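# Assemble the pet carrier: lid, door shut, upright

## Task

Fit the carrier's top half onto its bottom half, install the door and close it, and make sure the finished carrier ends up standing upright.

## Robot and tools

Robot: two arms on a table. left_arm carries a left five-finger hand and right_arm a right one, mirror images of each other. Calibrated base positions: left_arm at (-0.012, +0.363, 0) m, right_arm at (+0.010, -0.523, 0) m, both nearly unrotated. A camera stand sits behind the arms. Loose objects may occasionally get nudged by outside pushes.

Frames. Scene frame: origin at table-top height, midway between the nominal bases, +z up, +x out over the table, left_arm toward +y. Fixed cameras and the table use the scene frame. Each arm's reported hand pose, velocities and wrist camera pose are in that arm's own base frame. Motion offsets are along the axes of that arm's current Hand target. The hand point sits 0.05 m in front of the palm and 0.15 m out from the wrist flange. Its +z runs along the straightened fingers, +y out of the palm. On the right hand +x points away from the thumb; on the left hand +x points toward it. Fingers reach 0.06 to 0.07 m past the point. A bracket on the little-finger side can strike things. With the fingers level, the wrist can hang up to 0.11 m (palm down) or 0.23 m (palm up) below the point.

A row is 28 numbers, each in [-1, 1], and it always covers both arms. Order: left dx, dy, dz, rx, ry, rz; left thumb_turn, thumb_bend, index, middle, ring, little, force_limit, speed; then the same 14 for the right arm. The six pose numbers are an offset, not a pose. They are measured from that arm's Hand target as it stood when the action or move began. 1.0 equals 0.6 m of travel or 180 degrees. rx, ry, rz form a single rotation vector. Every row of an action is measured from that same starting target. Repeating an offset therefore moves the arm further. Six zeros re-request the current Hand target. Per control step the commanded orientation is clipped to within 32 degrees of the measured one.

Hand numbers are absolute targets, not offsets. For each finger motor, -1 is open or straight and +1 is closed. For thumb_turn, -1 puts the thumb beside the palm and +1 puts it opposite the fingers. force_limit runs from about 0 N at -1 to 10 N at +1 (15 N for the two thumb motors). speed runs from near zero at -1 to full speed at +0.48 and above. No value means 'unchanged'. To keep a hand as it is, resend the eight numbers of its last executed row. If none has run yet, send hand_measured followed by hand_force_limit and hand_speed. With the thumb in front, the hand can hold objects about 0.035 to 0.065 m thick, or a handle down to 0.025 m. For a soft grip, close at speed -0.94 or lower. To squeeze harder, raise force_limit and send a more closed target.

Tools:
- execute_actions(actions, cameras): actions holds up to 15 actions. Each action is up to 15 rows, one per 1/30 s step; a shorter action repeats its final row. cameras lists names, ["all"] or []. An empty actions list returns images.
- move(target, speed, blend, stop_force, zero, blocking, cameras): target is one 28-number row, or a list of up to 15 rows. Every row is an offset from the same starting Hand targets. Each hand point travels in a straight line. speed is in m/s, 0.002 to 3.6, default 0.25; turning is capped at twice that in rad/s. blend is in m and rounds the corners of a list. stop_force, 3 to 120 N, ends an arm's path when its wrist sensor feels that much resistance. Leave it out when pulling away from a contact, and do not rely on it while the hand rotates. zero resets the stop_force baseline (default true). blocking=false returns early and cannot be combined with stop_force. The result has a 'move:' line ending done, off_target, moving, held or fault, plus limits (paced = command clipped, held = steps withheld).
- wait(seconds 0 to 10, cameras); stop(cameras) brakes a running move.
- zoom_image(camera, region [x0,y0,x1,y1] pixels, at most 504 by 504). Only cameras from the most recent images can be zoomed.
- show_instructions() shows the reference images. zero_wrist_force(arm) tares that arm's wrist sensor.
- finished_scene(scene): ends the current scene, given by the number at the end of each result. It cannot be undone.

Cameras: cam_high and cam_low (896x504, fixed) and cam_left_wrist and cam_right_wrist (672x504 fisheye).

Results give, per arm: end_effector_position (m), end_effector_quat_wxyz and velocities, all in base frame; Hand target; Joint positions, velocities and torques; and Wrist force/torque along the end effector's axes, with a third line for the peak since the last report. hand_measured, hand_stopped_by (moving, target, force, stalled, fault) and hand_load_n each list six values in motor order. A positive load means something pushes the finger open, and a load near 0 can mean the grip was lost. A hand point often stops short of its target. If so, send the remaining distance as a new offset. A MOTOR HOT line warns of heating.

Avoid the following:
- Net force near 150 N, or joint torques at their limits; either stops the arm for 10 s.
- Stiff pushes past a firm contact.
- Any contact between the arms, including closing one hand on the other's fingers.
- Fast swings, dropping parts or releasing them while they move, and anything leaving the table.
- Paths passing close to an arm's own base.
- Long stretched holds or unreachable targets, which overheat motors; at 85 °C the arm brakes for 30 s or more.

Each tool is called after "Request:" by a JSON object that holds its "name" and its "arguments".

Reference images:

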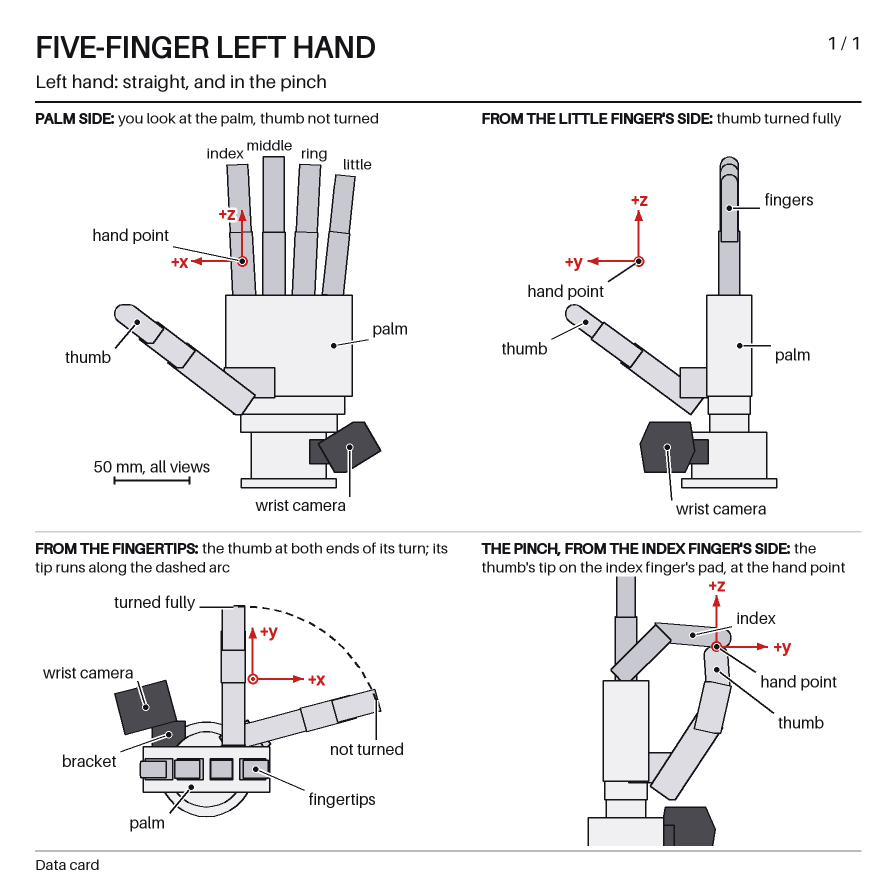

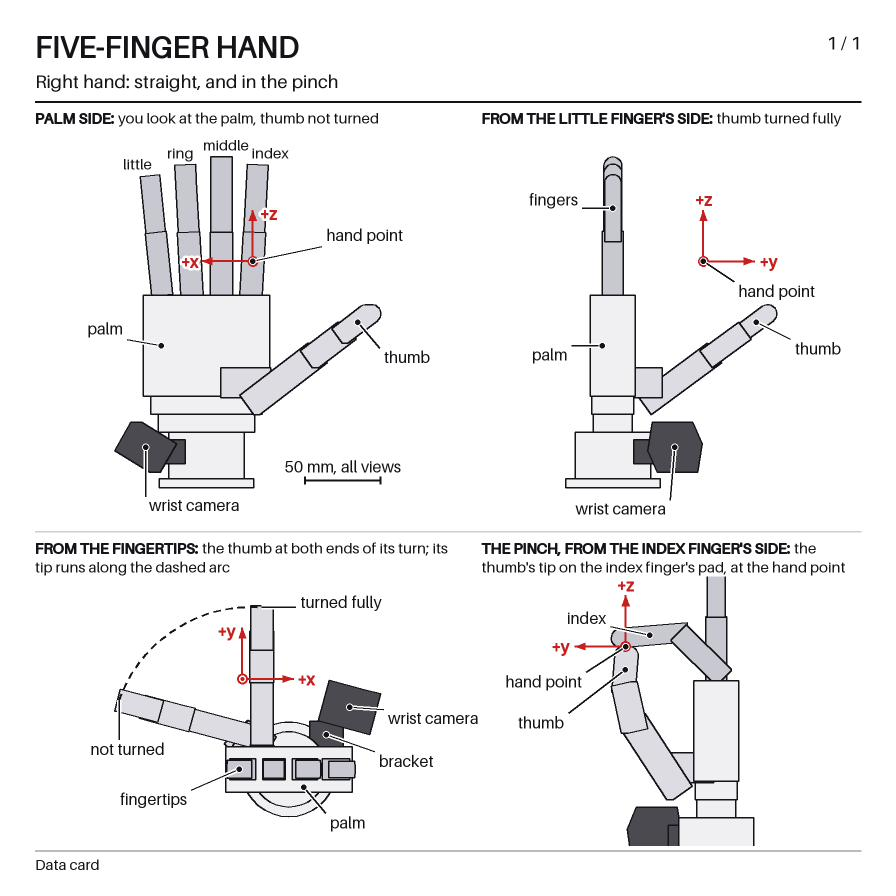

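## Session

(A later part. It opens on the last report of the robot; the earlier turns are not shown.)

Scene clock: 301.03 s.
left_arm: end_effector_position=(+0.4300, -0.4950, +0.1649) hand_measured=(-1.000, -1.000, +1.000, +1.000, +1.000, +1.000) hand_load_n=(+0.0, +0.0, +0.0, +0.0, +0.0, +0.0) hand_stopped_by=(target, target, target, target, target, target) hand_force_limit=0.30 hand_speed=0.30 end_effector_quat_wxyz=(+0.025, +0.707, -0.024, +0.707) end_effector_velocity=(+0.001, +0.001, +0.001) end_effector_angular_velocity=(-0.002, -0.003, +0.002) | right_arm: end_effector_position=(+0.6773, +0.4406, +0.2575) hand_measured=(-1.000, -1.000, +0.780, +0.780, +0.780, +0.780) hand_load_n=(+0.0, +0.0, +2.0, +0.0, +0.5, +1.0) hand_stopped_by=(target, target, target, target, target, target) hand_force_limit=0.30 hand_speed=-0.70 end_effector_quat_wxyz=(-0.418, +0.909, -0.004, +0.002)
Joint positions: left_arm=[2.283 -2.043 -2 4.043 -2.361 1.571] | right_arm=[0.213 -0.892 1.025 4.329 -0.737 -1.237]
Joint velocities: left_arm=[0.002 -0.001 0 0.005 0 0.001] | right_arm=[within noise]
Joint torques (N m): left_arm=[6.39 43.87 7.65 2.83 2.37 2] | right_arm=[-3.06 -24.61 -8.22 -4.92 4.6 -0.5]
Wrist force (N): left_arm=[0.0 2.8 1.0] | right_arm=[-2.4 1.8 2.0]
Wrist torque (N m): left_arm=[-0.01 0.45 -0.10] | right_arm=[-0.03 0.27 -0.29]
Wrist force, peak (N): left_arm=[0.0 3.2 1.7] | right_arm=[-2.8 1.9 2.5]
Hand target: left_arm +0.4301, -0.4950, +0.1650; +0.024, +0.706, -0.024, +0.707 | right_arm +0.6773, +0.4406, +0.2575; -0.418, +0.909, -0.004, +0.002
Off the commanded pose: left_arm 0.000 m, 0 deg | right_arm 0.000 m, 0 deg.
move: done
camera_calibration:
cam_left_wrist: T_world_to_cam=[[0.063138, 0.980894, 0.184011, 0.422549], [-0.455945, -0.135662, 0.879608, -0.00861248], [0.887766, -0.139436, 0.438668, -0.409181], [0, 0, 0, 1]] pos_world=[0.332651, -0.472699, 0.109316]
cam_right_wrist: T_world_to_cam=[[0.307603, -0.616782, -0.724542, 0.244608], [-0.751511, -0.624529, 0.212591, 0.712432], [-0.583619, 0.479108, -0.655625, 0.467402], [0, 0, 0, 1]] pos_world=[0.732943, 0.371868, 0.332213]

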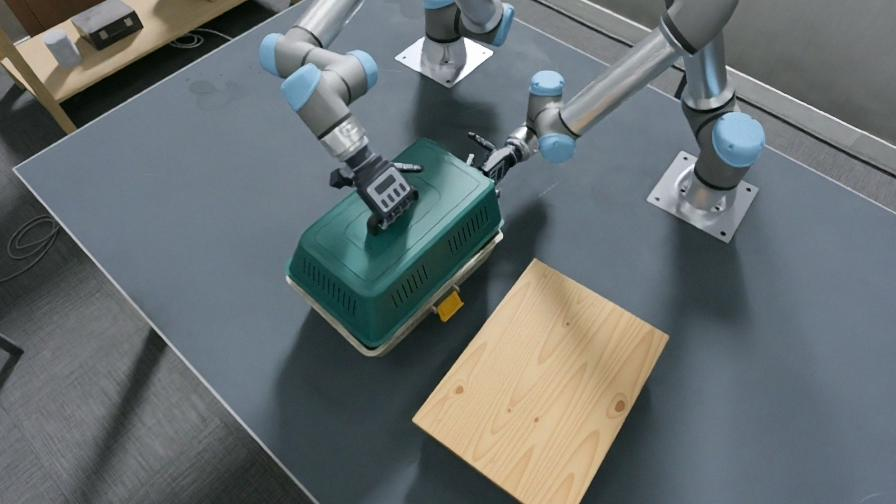

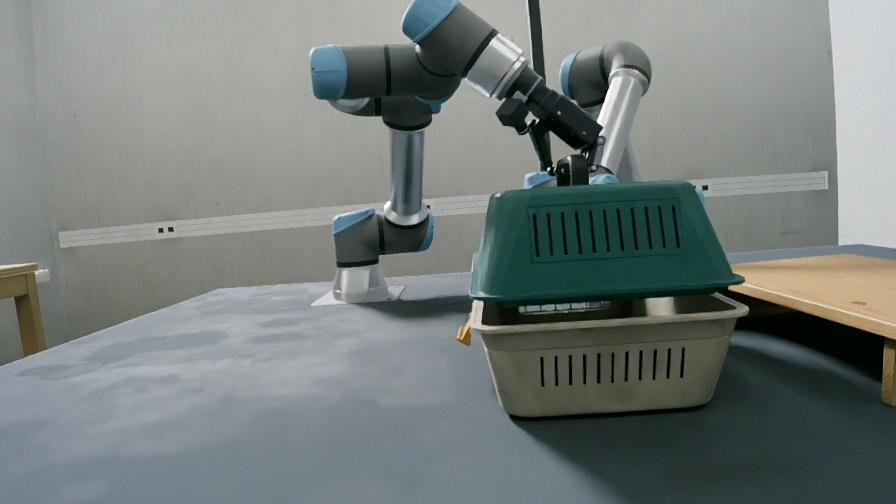

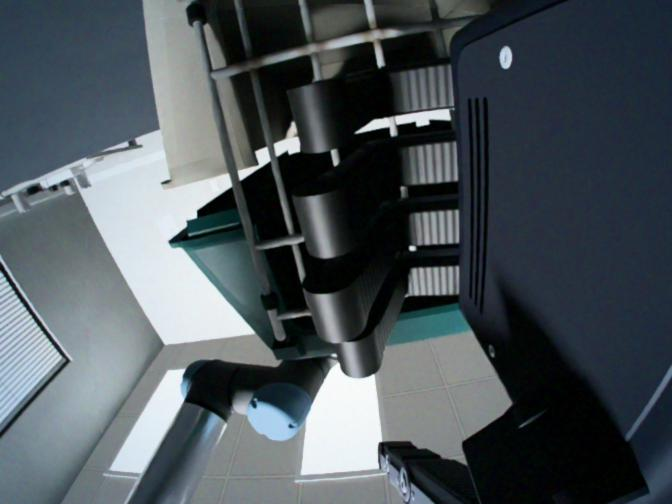

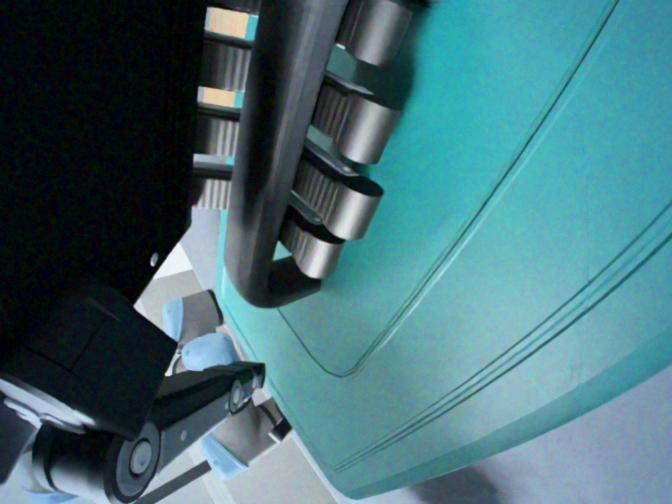

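Request:
{"name": "move", "arguments": {"target": [0,0,0.07,0,0,0,-1,-1,1,1,1,1,0.3,0.3,0,0,0,0,0,0,-1,-1,0.78,0.78,0.78,0.78,0.3,-0.7], "speed": 0.02, "stop_force": 6, "cameras": ["all"]}}

Request:
{"name": "zoom_image", "arguments": {"camera": "cam_left_wrist", "region": [150, 150, 450, 450]}}

Request:
{"name": "zoom_image", "arguments": {"camera": "cam_high", "region": [420, 120, 560, 260]}}

Scene clock: 316.03 s.
left_arm: end_effector_position=(+0.4720, -0.4979, +0.1650) hand_measured=(-1.000, -1.000, +1.000, +1.000, +1.000, +1.000) hand_load_n=(+0.0, -0.5, +0.0, +0.0, +0.0, +0.0) hand_stopped_by=(target, target, target, target, target, target) hand_force_limit=0.30 hand_speed=0.30 end_effector_quat_wxyz=(+0.024, +0.706, -0.024, +0.707) | right_arm: end_effector_position=(+0.6773, +0.4406, +0.2575) hand_measured=(-1.000, -1.000, +0.780, +0.780, +0.780, +0.780) hand_load_n=(-0.5, +0.0, +2.0, +0.5, +0.0, +1.5) hand_stopped_by=(target, target, target, target, target, target) hand_force_limit=0.30 hand_speed=-0.70 end_effector_quat_wxyz=(-0.418, +0.909, -0.004, +0.002)
Joint positions: left_arm=[2.347 -2.078 -1.936 4.015 -2.296 1.571] | right_arm=[0.213 -0.892 1.025 4.329 -0.737 -1.237]
Joint torques (N m): left_arm=[-6.91 52.64 4.49 2.36 -2.71 -2.11] | right_arm=[3.91 -26.12 -7.9 -4.56 4.62 1.58]
Wrist force (N): left_arm=[0.1 2.9 1.1] | right_arm=[-2.6 1.7 2.2]
Wrist torque (N m): left_arm=[-0.02 0.42 -0.08] | right_arm=[-0.05 0.29 -0.32]
Wrist force, peak (N): left_arm=[0.5 3.2 1.1] | right_arm=[-2.9 1.8 2.4]
Hand target: left_arm +0.4720, -0.4979, +0.1650; +0.024, +0.706, -0.024, +0.707 | right_arm +0.6773, +0.4406, +0.2575; -0.418, +0.909, -0.004, +0.002
Off the commanded pose: left_arm 0.000 m, 0 deg | right_arm 0.000 m, 0 deg.
move: done
camera_calibration:
cam_left_wrist: T_world_to_cam=[[0.0630672, 0.980879, 0.184119, 0.422731], [-0.456073, -0.13577, 0.879525, 0.0100614], [0.887705, -0.139441, 0.438789, -0.446908], [0, 0, 0, 1]] pos_world=[0.37465, -0.475599, 0.109416]
cam_right_wrist: T_world_to_cam=[[0.307603, -0.616782, -0.724542, 0.244608], [-0.751511, -0.624529, 0.212591, 0.712432], [-0.583619, 0.479108, -0.655625, 0.467402], [0, 0, 0, 1]] pos_world=[0.732943, 0.371868, 0.332213]

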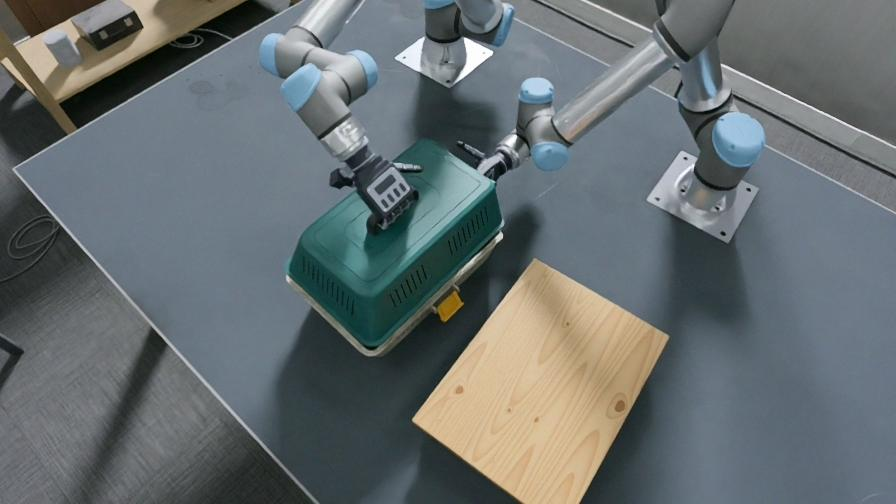

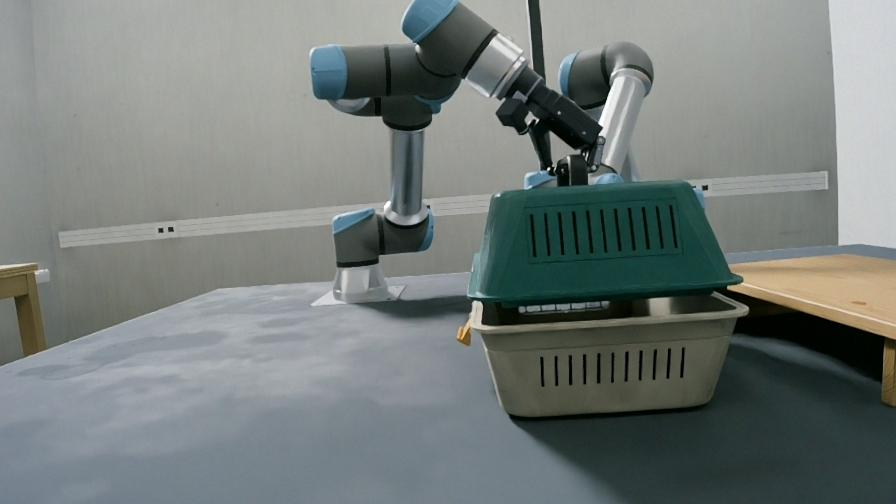

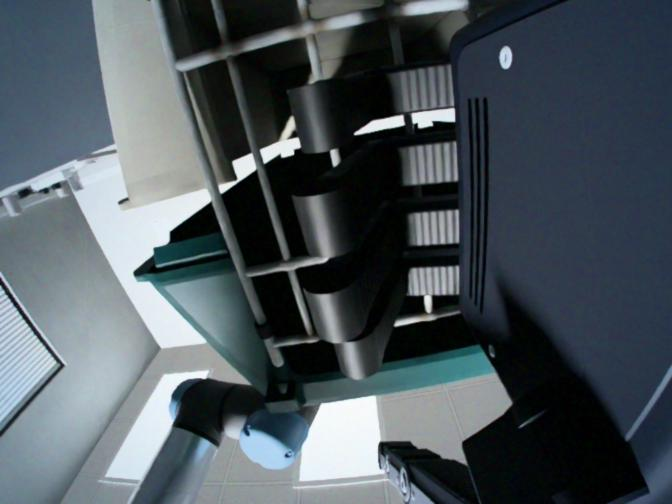

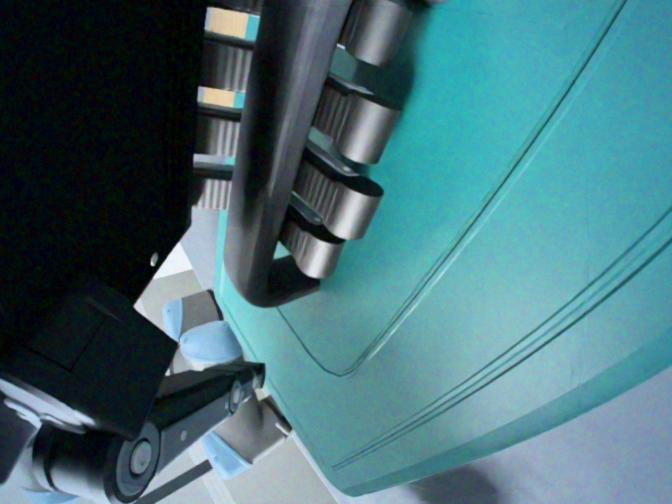

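Scaled by 1.680 from the camera's 672x504 image, which has a finer 960x720 frame.

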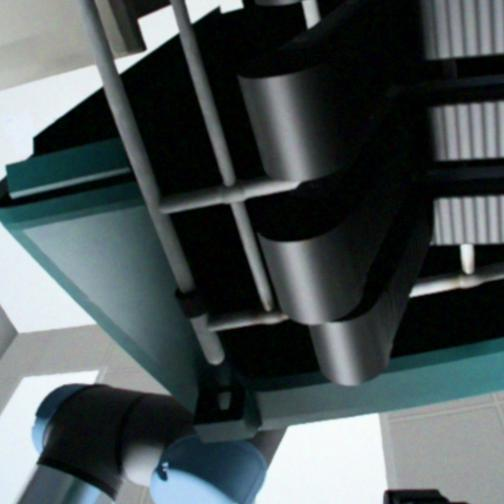

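Scaled by 3.600 from the camera's 896x504 image, which has a finer 1280x720 frame.

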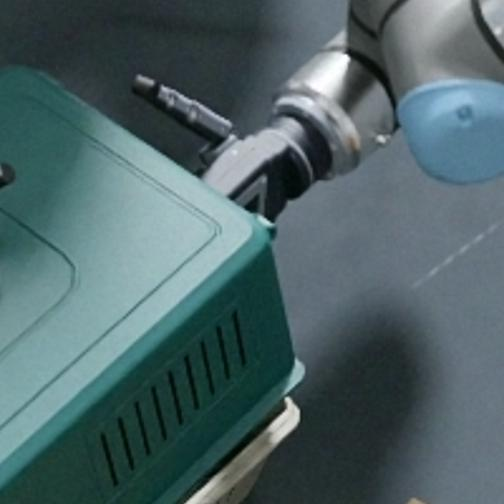

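Request:
{"name": "move", "arguments": {"target": [0,0,0.0067,0,0,0,-1,-1,1,1,1,1,0.3,0.3,0,0.0054,0.009,0,0,0,-1,-1,0.78,0.78,0.78,0.78,0.3,-0.7], "speed": 0.02, "stop_force": 5, "cameras": ["cam_left_wrist","cam_low"]}}

Request:
{"name": "zoom_image", "arguments": {"camera": "cam_left_wrist", "region": [200, 280, 350, 430]}}

Scene clock: 323.33 s.
left_arm: end_effector_position=(+0.4760, -0.4982, +0.1650) hand_measured=(-1.000, -1.000, +1.000, +1.000, +1.000, +1.000) hand_load_n=(+0.0, +0.0, -0.5, +0.0, +0.0, +0.0) hand_stopped_by=(target, target, target, target, target, target) hand_force_limit=0.30 hand_speed=0.30 end_effector_quat_wxyz=(+0.024, +0.706, -0.024, +0.707) | right_arm: end_effector_position=(+0.6773, +0.4426, +0.2514) hand_measured=(-1.000, -1.000, +0.780, +0.780, +0.780, +0.780) hand_load_n=(+0.0, +0.0, +2.5, +0.0, +0.0, +0.0) hand_stopped_by=(target, target, target, target, target, target) hand_force_limit=0.30 hand_speed=-0.70 end_effector_quat_wxyz=(-0.418, +0.909, -0.004, +0.001)
Joint positions: left_arm=[2.353 -2.082 -1.929 4.012 -2.29 1.571] | right_arm=[0.216 -0.887 1.033 4.313 -0.738 -1.233]
Joint torques (N m): left_arm=[-6.16 42.82 2.24 1.87 -2.72 -2.21] | right_arm=[-4.09 -73.18 -41.32 -0.47 0.37 -1.15]
Wrist force (N): left_arm=[0.8 3.1 0.0] | right_arm=[-0.8 1.1 1.6]
Wrist torque (N m): left_arm=[0.01 0.40 -0.04] | right_arm=[-0.10 0.27 -0.32]
Wrist force, peak (N): left_arm=[0.8 3.4 0.1] | right_arm=[-2.8 2.0 2.2]
Hand target: left_arm +0.4760, -0.4982, +0.1650; +0.024, +0.706, -0.024, +0.707 | right_arm +0.6773, +0.4426, +0.2515; -0.418, +0.909, -0.004, +0.002
Off the commanded pose: left_arm 0.000 m, 0 deg | right_arm 0.000 m, 0 deg.
move: done
camera_calibration:
cam_left_wrist: T_world_to_cam=[[0.0630611, 0.98088, 0.184116, 0.422776], [-0.456031, -0.135777, 0.879545, 0.0118239], [0.887727, -0.139428, 0.43875, -0.450498], [0, 0, 0, 1]] pos_world=[0.37865, -0.475899, 0.109416]
Images, in order (width x height): cam_low 896x504, cam_left_wrist 672x504.

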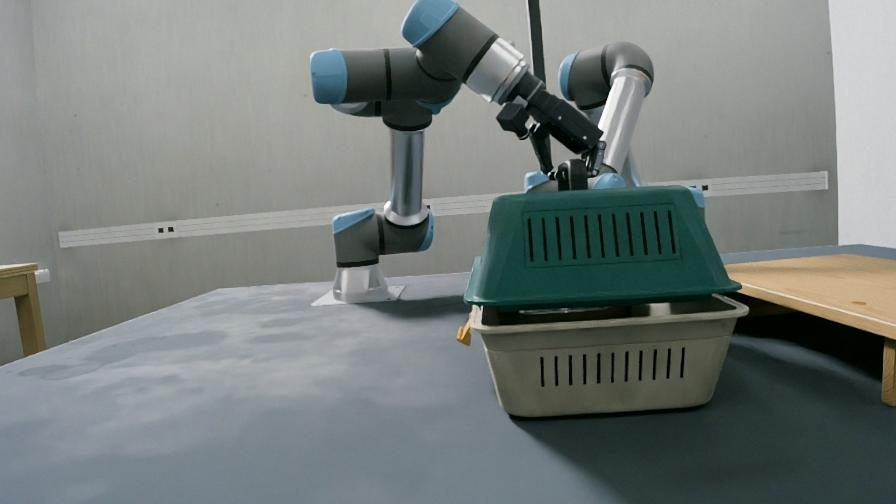

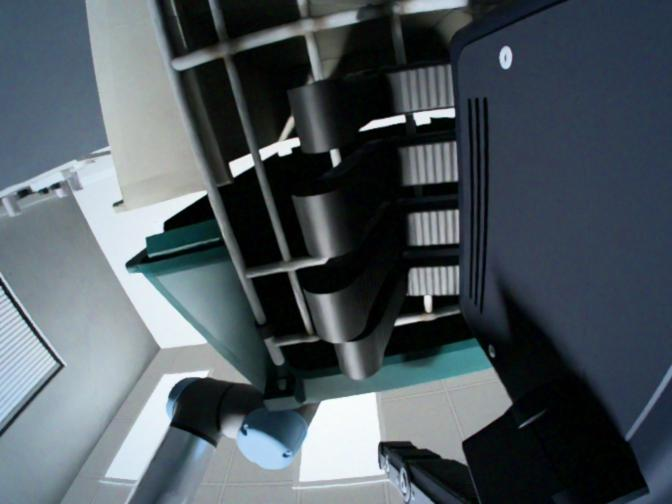

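Scaled by 3.360 from the camera's 672x504 image, which has a finer 960x720 frame.

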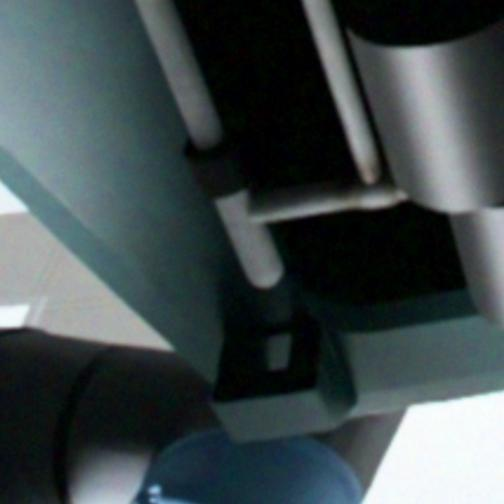

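Request:
{"name": "move", "arguments": {"target": [0,0,0,0,0,0,-1,-1,1,1,1,1,0.3,0.3,0.0067,-0.0038,-0.0033,0,0,0,-1,-1,0.78,0.78,0.78,0.78,0.3,-0.7], "speed": 0.02, "cameras": ["all"]}}

Request:
{"name": "zoom_image", "arguments": {"camera": "cam_left_wrist", "region": [200, 280, 350, 430]}}

Request:
{"name": "zoom_image", "arguments": {"camera": "cam_high", "region": [360, 170, 520, 370]}}

Request:
{"name": "zoom_image", "arguments": {"camera": "cam_low", "region": [450, 250, 780, 350]}}

Scene clock: 340.13 s.
left_arm: end_effector_position=(+0.4760, -0.4982, +0.1650) hand_measured=(-1.000, -1.000, +1.000, +1.000, +1.000, +1.000) hand_load_n=(-0.5, +0.0, +0.0, +0.0, +0.0, +0.0) hand_stopped_by=(target, target, target, target, target, target) hand_force_limit=0.30 hand_speed=0.30 end_effector_quat_wxyz=(+0.024, +0.706, -0.024, +0.707) | right_arm: end_effector_position=(+0.6814, +0.4425, +0.2546) hand_measured=(-1.000, -1.000, +0.780, +0.780, +0.780, +0.780) hand_load_n=(-0.5, +0.0, +2.0, +0.0, +0.0, +1.0) hand_stopped_by=(target, target, target, target, target, target) hand_force_limit=0.30 hand_speed=-0.70 end_effector_quat_wxyz=(-0.418, +0.909, -0.004, +0.002)
Joint positions: left_arm=[2.353 -2.082 -1.929 4.012 -2.29 1.571] | right_arm=[0.215 -0.878 1.009 4.329 -0.738 -1.235]
Joint torques (N m): left_arm=[-7.17 51.5 4.16 2.11 -2.72 -2.42] | right_arm=[-1.92 -40.59 -8.4 -5.05 4.61 -1.11]
Wrist force (N): left_arm=[0.3 2.9 1.4] | right_arm=[-2.6 1.6 2.4]
Wrist torque (N m): left_arm=[-0.04 0.41 -0.07] | right_arm=[-0.09 0.28 -0.31]
Wrist force, peak (N): left_arm=[0.8 3.4 0.0] | right_arm=[-2.6 2.3 2.6]
Hand target: left_arm +0.4760, -0.4982, +0.1650; +0.024, +0.706, -0.024, +0.707 | right_arm +0.6813, +0.4425, +0.2545; -0.418, +0.909, -0.004, +0.002
Off the commanded pose: left_arm 0.000 m, 0 deg | right_arm 0.000 m, 0 deg.
move: done
camera_calibration:
cam_left_wrist: T_world_to_cam=[[0.0630672, 0.980879, 0.184119, 0.422773], [-0.456073, -0.13577, 0.879525, 0.011845], [0.887705, -0.139441, 0.438789, -0.4505], [0, 0, 0, 1]] pos_world=[0.37865, -0.475899, 0.109416]
cam_right_wrist: T_world_to_cam=[[0.307603, -0.616782, -0.724542, 0.242418], [-0.751511, -0.624529, 0.212591, 0.717316], [-0.583619, 0.479108, -0.655625, 0.466983], [0, 0, 0, 1]] pos_world=[0.737043, 0.373768, 0.329313]

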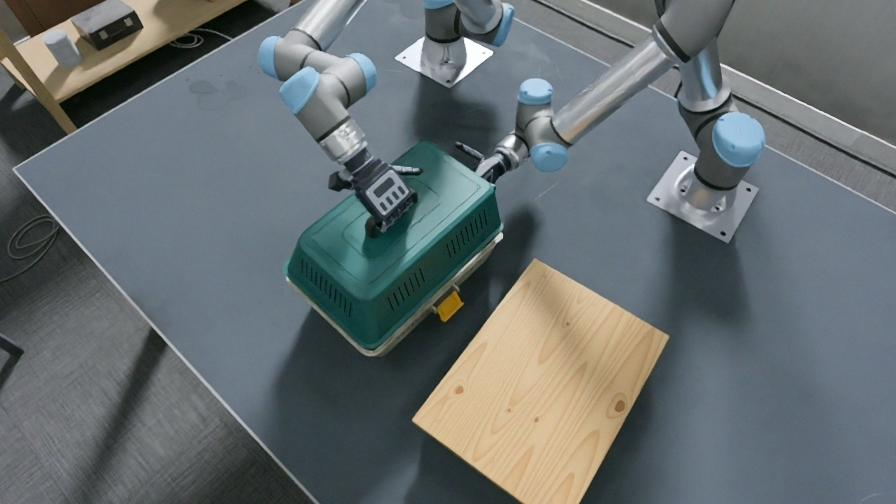

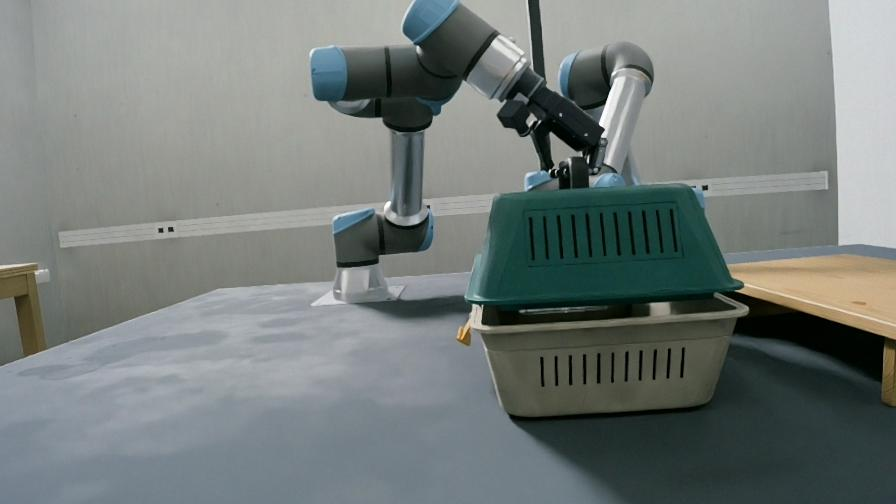

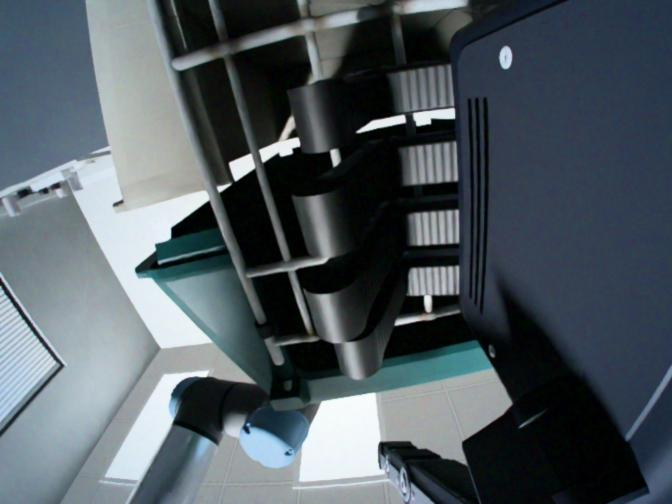

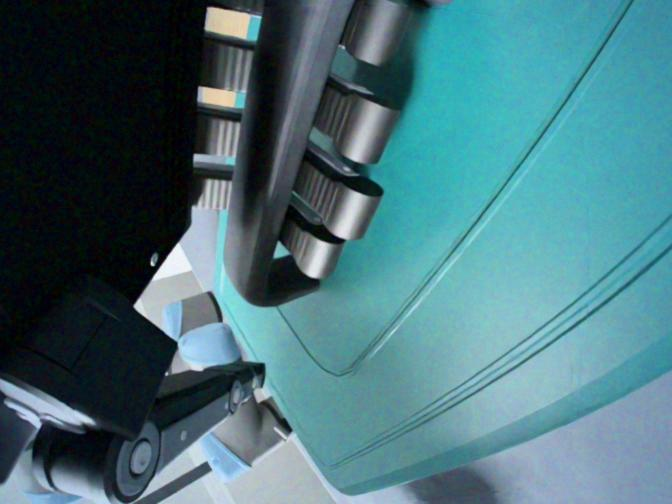

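Scaled by 3.360 from the camera's 672x504 image, which has a finer 960x720 frame.

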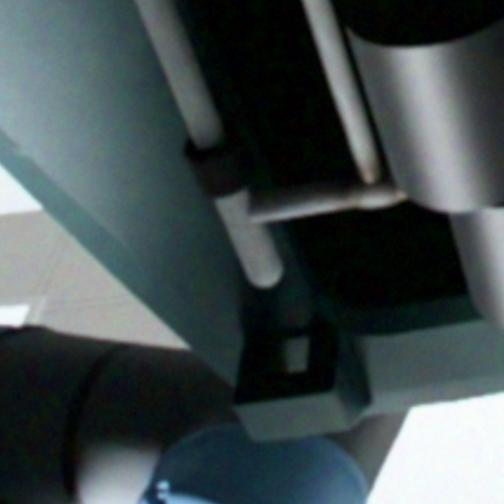

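Scaled by 2.520 from the camera's 896x504 image, which has a finer 1280x720 frame.

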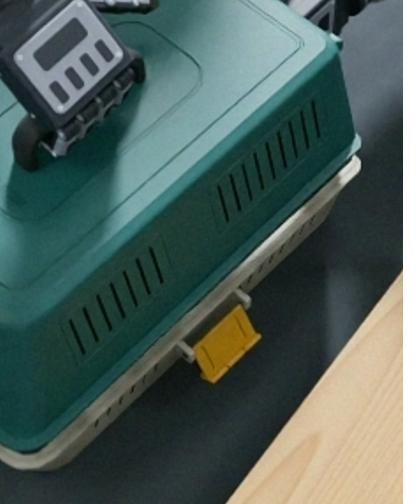

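Scaled by 1.527 from the camera's 896x504 image, which has a finer 1280x720 frame.

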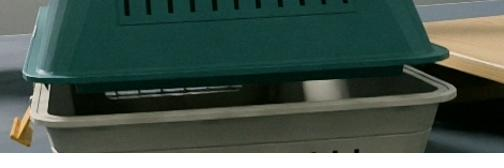

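Request:
{"name": "move", "arguments": {"target": [0,0,0,0,0,0,-1,-1,1,1,1,1,0.3,0.3,0,0.0016,0.0058,0,-0.0021,-0.0018,-1,-1,0.78,0.78,0.78,0.78,0.3,-0.7], "speed": 0.02, "cameras": ["all"]}}

Request:
{"name": "zoom_image", "arguments": {"camera": "cam_left_wrist", "region": [200, 280, 350, 430]}}

Request:
{"name": "zoom_image", "arguments": {"camera": "cam_high", "region": [360, 170, 520, 370]}}

Request:
{"name": "zoom_image", "arguments": {"camera": "cam_high", "region": [270, 240, 410, 380]}}

Scene clock: 346.50 s.
left_arm: end_effector_position=(+0.4760, -0.4982, +0.1650) hand_measured=(-1.000, -1.000, +1.000, +1.000, +1.000, +1.000) hand_load_n=(+0.0, +0.0, +0.0, +0.0, +0.0, +0.0) hand_stopped_by=(target, target, target, target, target, target) hand_force_limit=0.30 hand_speed=0.30 end_effector_quat_wxyz=(+0.024, +0.706, -0.024, +0.707) | right_arm: end_effector_position=(+0.6813, +0.4446, +0.2514) hand_measured=(-1.000, -1.000, +0.780, +0.780, +0.780, +0.780) hand_load_n=(-0.5, +0.0, +2.0, +0.0, +0.0, +1.0) hand_stopped_by=(target, target, target, target, target, target) hand_force_limit=0.30 hand_speed=-0.70 end_effector_quat_wxyz=(-0.418, +0.909, +0.000, +0.000)
Joint positions: left_arm=[2.353 -2.082 -1.929 4.012 -2.29 1.571] | right_arm=[0.217 -0.872 1.005 4.334 -0.736 -1.244]
Joint torques (N m): left_arm=[-7.32 51.52 3.66 2.25 -2.9 -2.6] | right_arm=[0.22 -34.65 -37.11 -1.71 4.46 0.67]
Wrist force (N): left_arm=[0.3 2.8 1.3] | right_arm=[-2.4 1.9 2.2]
Wrist torque (N m): left_arm=[-0.05 0.40 -0.06] | right_arm=[-0.02 0.27 -0.29]
Wrist force, peak (N): left_arm=[0.4 3.1 1.1] | right_arm=[-2.6 2.1 2.4]
Hand target: left_arm +0.4760, -0.4982, +0.1650; +0.024, +0.706, -0.024, +0.707 | right_arm +0.6813, +0.4445, +0.2515; -0.418, +0.909, +0.000, +0.000
Off the commanded pose: left_arm 0.000 m, 0 deg | right_arm 0.000 m, 0 deg.
move: done
camera_calibration:
cam_left_wrist: T_world_to_cam=[[0.0630672, 0.980879, 0.184119, 0.422773], [-0.456073, -0.13577, 0.879525, 0.011845], [0.887705, -0.139441, 0.438789, -0.4505], [0, 0, 0, 1]] pos_world=[0.37865, -0.475899, 0.109416]
cam_right_wrist: T_world_to_cam=[[0.31308, -0.613983, -0.724573, 0.23655], [-0.745898, -0.631223, 0.212587, 0.718376], [-0.587892, 0.473901, -0.655592, 0.469091], [0, 0, 0, 1]] pos_world=[0.737551, 0.37639, 0.326213]

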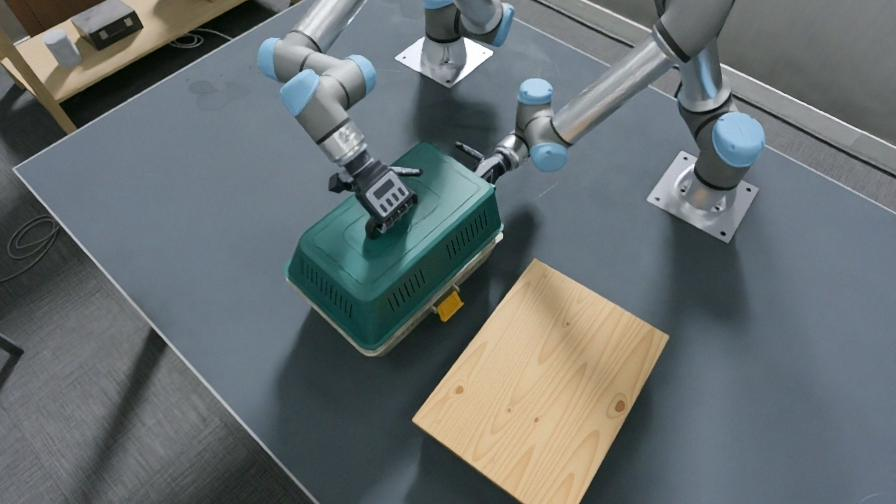

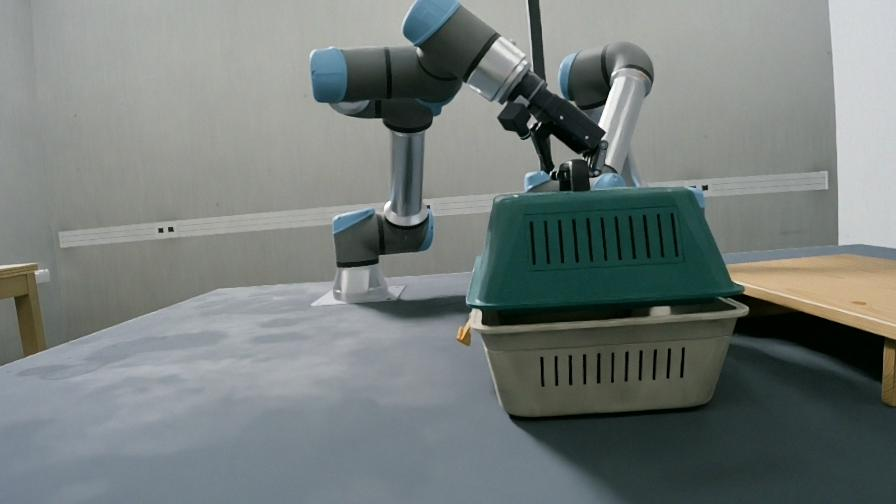

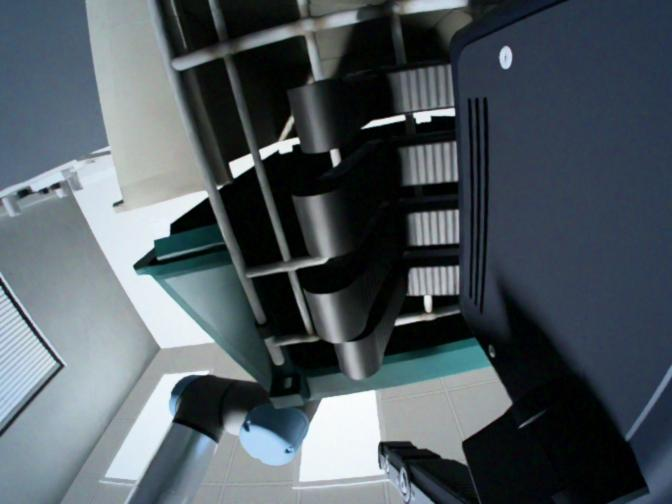

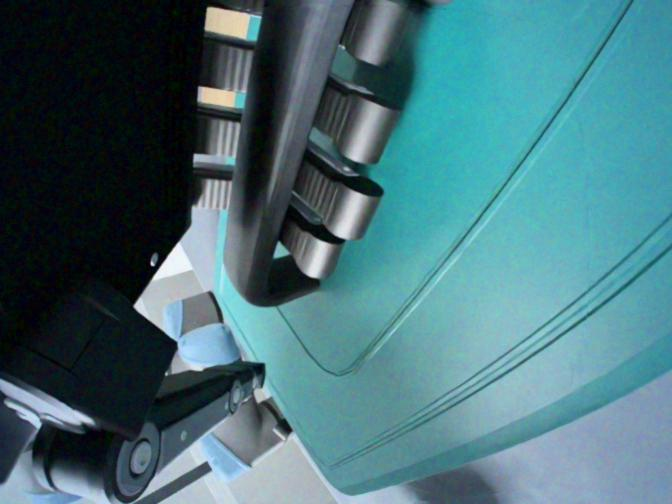

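Scaled by 3.360 from the camera's 672x504 image, which has a finer 960x720 frame.

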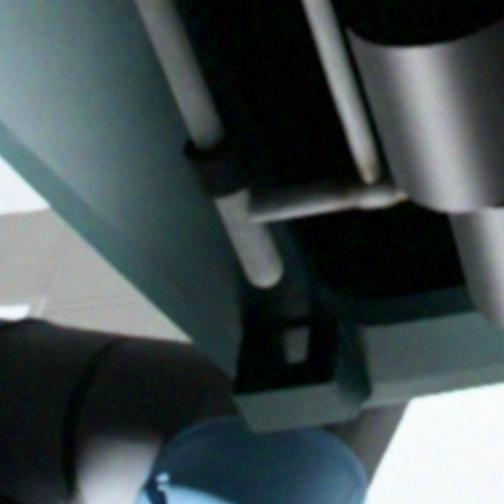

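Scaled by 2.520 from the camera's 896x504 image, which has a finer 1280x720 frame.

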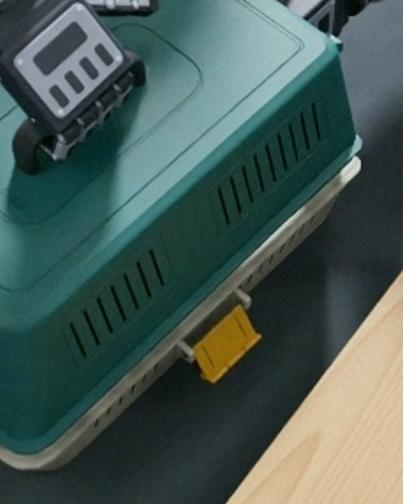

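Scaled by 3.600 from the camera's 896x504 image, which has a finer 1280x720 frame.

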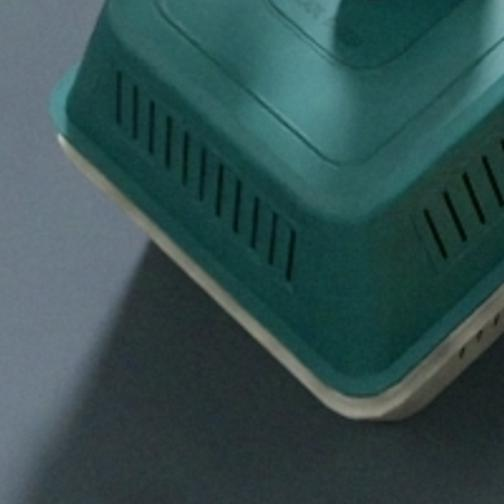

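Request:
{"name": "move", "arguments": {"target": [0,0,0,0,0,0,-1,-1,1,1,1,1,0.3,0.3,0,0.0051,0.0044,0,0,0,-1,-1,0.78,0.78,0.78,0.78,0.3,-0.7], "speed": 0.015, "stop_force": 3, "cameras": ["cam_left_wrist"]}}

Request:
{"name": "zoom_image", "arguments": {"camera": "cam_left_wrist", "region": [200, 280, 350, 430]}}

Scene clock: 363.37 s.
left_arm: end_effector_position=(+0.4760, -0.4982, +0.1650) hand_measured=(-1.000, -1.000, +1.000, +1.000, +1.000, +1.000) hand_load_n=(+0.0, +0.0, +0.0, +0.0, +0.0, +0.0) hand_stopped_by=(target, target, target, target, target, target) hand_force_limit=0.30 hand_speed=0.30 end_effector_quat_wxyz=(+0.024, +0.706, -0.024, +0.707) | right_arm: end_effector_position=(+0.6813, +0.4445, +0.2474) hand_measured=(-1.000, -1.000, +0.780, +0.780, +0.780, +0.780) hand_load_n=(-0.5, +0.0, +2.0, +0.5, +0.0, +1.5) hand_stopped_by=(target, target, target, target, target, target) hand_force_limit=0.30 hand_speed=-0.70 end_effector_quat_wxyz=(-0.418, +0.909, +0.000, +0.000)
Joint positions: left_arm=[2.353 -2.082 -1.929 4.012 -2.29 1.571] | right_arm=[0.217 -0.87 1.013 4.325 -0.736 -1.244]
Joint torques (N m): left_arm=[-6.04 50.41 2.96 1.82 -2.66 -2.62] | right_arm=[0.09 -24.82 -39.22 -0.66 -0.93 1.67]
Wrist force (N): left_arm=[0.2 2.9 1.2] | right_arm=[-2.2 1.7 2.2]
Wrist torque (N m): left_arm=[-0.02 0.42 -0.08] | right_arm=[-0.06 0.23 -0.28]
Wrist force, peak (N): left_arm=[0.3 3.1 1.3] | right_arm=[-2.4 2.1 2.4]
Hand target: left_arm +0.4760, -0.4982, +0.1650; +0.024, +0.706, -0.024, +0.707 | right_arm +0.6813, +0.4445, +0.2475; -0.418, +0.909, +0.000, +0.000
Off the commanded pose: left_arm 0.000 m, 0 deg | right_arm 0.000 m, 0 deg.
move: done
camera_calibration:
cam_left_wrist: T_world_to_cam=[[0.0630672, 0.980879, 0.184119, 0.422773], [-0.456073, -0.13577, 0.879525, 0.011845], [0.887705, -0.139441, 0.438789, -0.4505], [0, 0, 0, 1]] pos_world=[0.37865, -0.475899, 0.109416]
Images, in order (width x height): cam_left_wrist 672x504.

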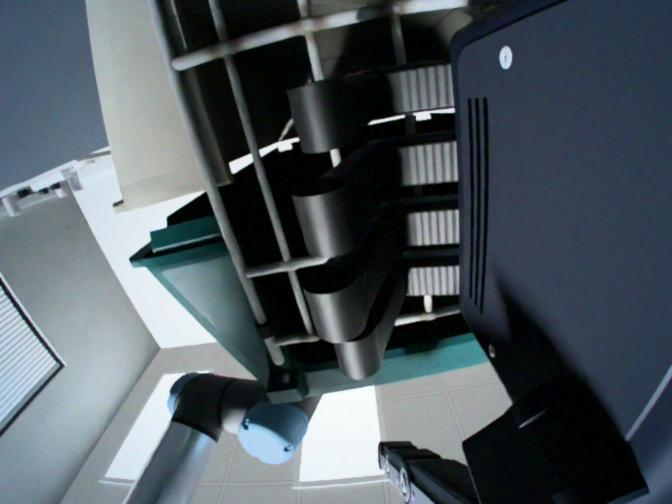

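Scaled by 3.360 from the camera's 672x504 image, which has a finer 960x720 frame.

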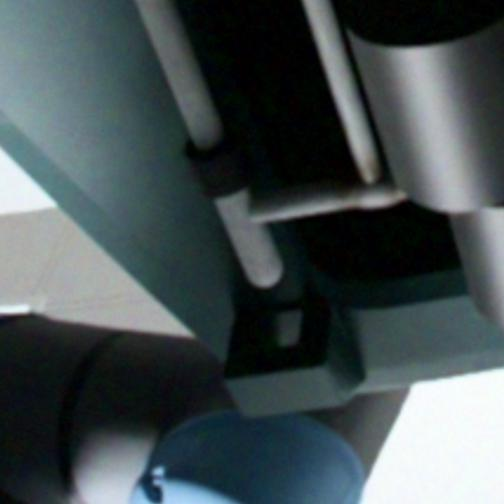

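Request:
{"name": "move", "arguments": {"target": [0,0,0,0,0,0,-1,-1,1,1,1,1,0.3,0.3,0,0.0051,0.0044,0,0,0,-1,-1,0.78,0.78,0.78,0.78,0.3,-0.7], "speed": 0.015, "stop_force": 3, "cameras": ["cam_left_wrist","cam_low"]}}

Request:
{"name": "zoom_image", "arguments": {"camera": "cam_left_wrist", "region": [200, 280, 350, 430]}}

Request:
{"name": "zoom_image", "arguments": {"camera": "cam_low", "region": [450, 250, 780, 350]}}

Scene clock: 367.33 s.
left_arm: end_effector_position=(+0.4760, -0.4982, +0.1650) hand_measured=(-1.000, -1.000, +1.000, +1.000, +1.000, +1.000) hand_load_n=(+0.0, +0.0, +0.0, +0.0, +0.0, +0.0) hand_stopped_by=(target, target, target, target, target, target) hand_force_limit=0.30 hand_speed=0.30 end_effector_quat_wxyz=(+0.024, +0.706, -0.024, +0.707) | right_arm: end_effector_position=(+0.6813, +0.4445, +0.2433) hand_measured=(-1.000, -1.000, +0.780, +0.780, +0.780, +0.780) hand_load_n=(+0.0, +0.0, +2.0, +0.0, +0.0, +1.5) hand_stopped_by=(target, target, target, target, target, target) hand_force_limit=0.30 hand_speed=-0.70 end_effector_quat_wxyz=(-0.418, +0.909, +0.000, +0.000)
Joint positions: left_arm=[2.353 -2.082 -1.929 4.012 -2.29 1.571] | right_arm=[0.217 -0.869 1.02 4.315 -0.736 -1.244]
Joint torques (N m): left_arm=[-6.59 51.64 4.38 1.99 -2.44 -2.32] | right_arm=[4.55 -34.54 -36.73 -0.54 -1.05 1.63]
Wrist force (N): left_arm=[0.4 2.9 1.1] | right_arm=[-2.4 2.0 2.3]
Wrist torque (N m): left_arm=[-0.02 0.38 -0.07] | right_arm=[-0.02 0.27 -0.29]
Wrist force, peak (N): left_arm=[0.4 3.1 1.1] | right_arm=[-2.7 1.9 2.5]
Hand target: left_arm +0.4760, -0.4982, +0.1650; +0.024, +0.706, -0.024, +0.707 | right_arm +0.6813, +0.4446, +0.2434; -0.418, +0.909, +0.000, +0.000
Off the commanded pose: left_arm 0.000 m, 0 deg | right_arm 0.000 m, 0 deg.
move: done
camera_calibration:
cam_left_wrist: T_world_to_cam=[[0.0630672, 0.980879, 0.184119, 0.422773], [-0.456073, -0.13577, 0.879525, 0.011845], [0.887705, -0.139441, 0.438789, -0.4505], [0, 0, 0, 1]] pos_world=[0.37865, -0.475899, 0.109416]
Images, in order (width x height): cam_low 896x504, cam_left_wrist 672x504.

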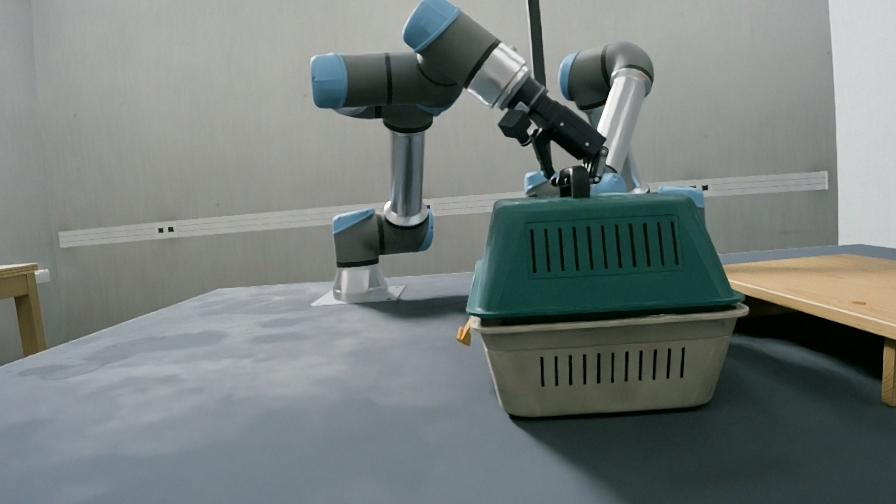

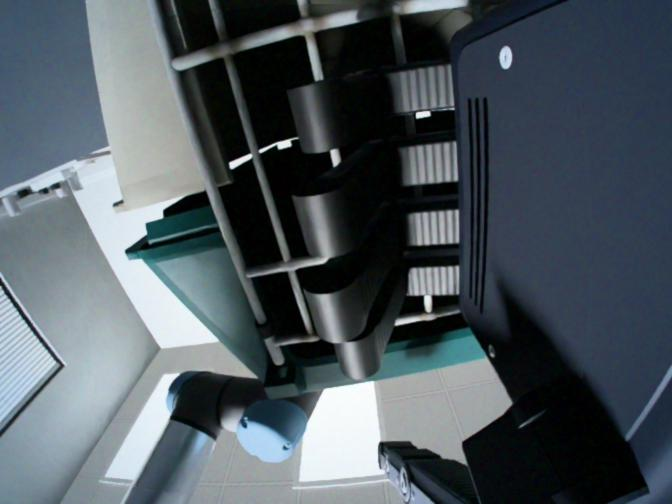

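Scaled by 3.360 from the camera's 672x504 image, which has a finer 960x720 frame.

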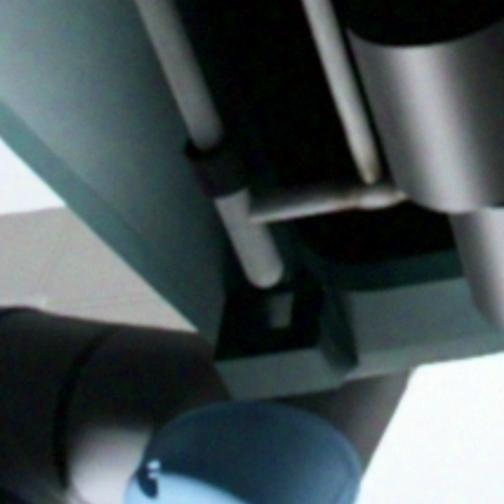

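Scaled by 1.527 from the camera's 896x504 image, which has a finer 1280x720 frame.

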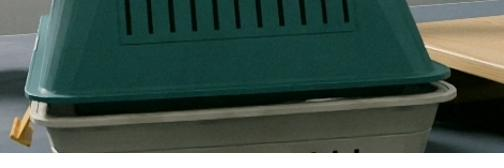

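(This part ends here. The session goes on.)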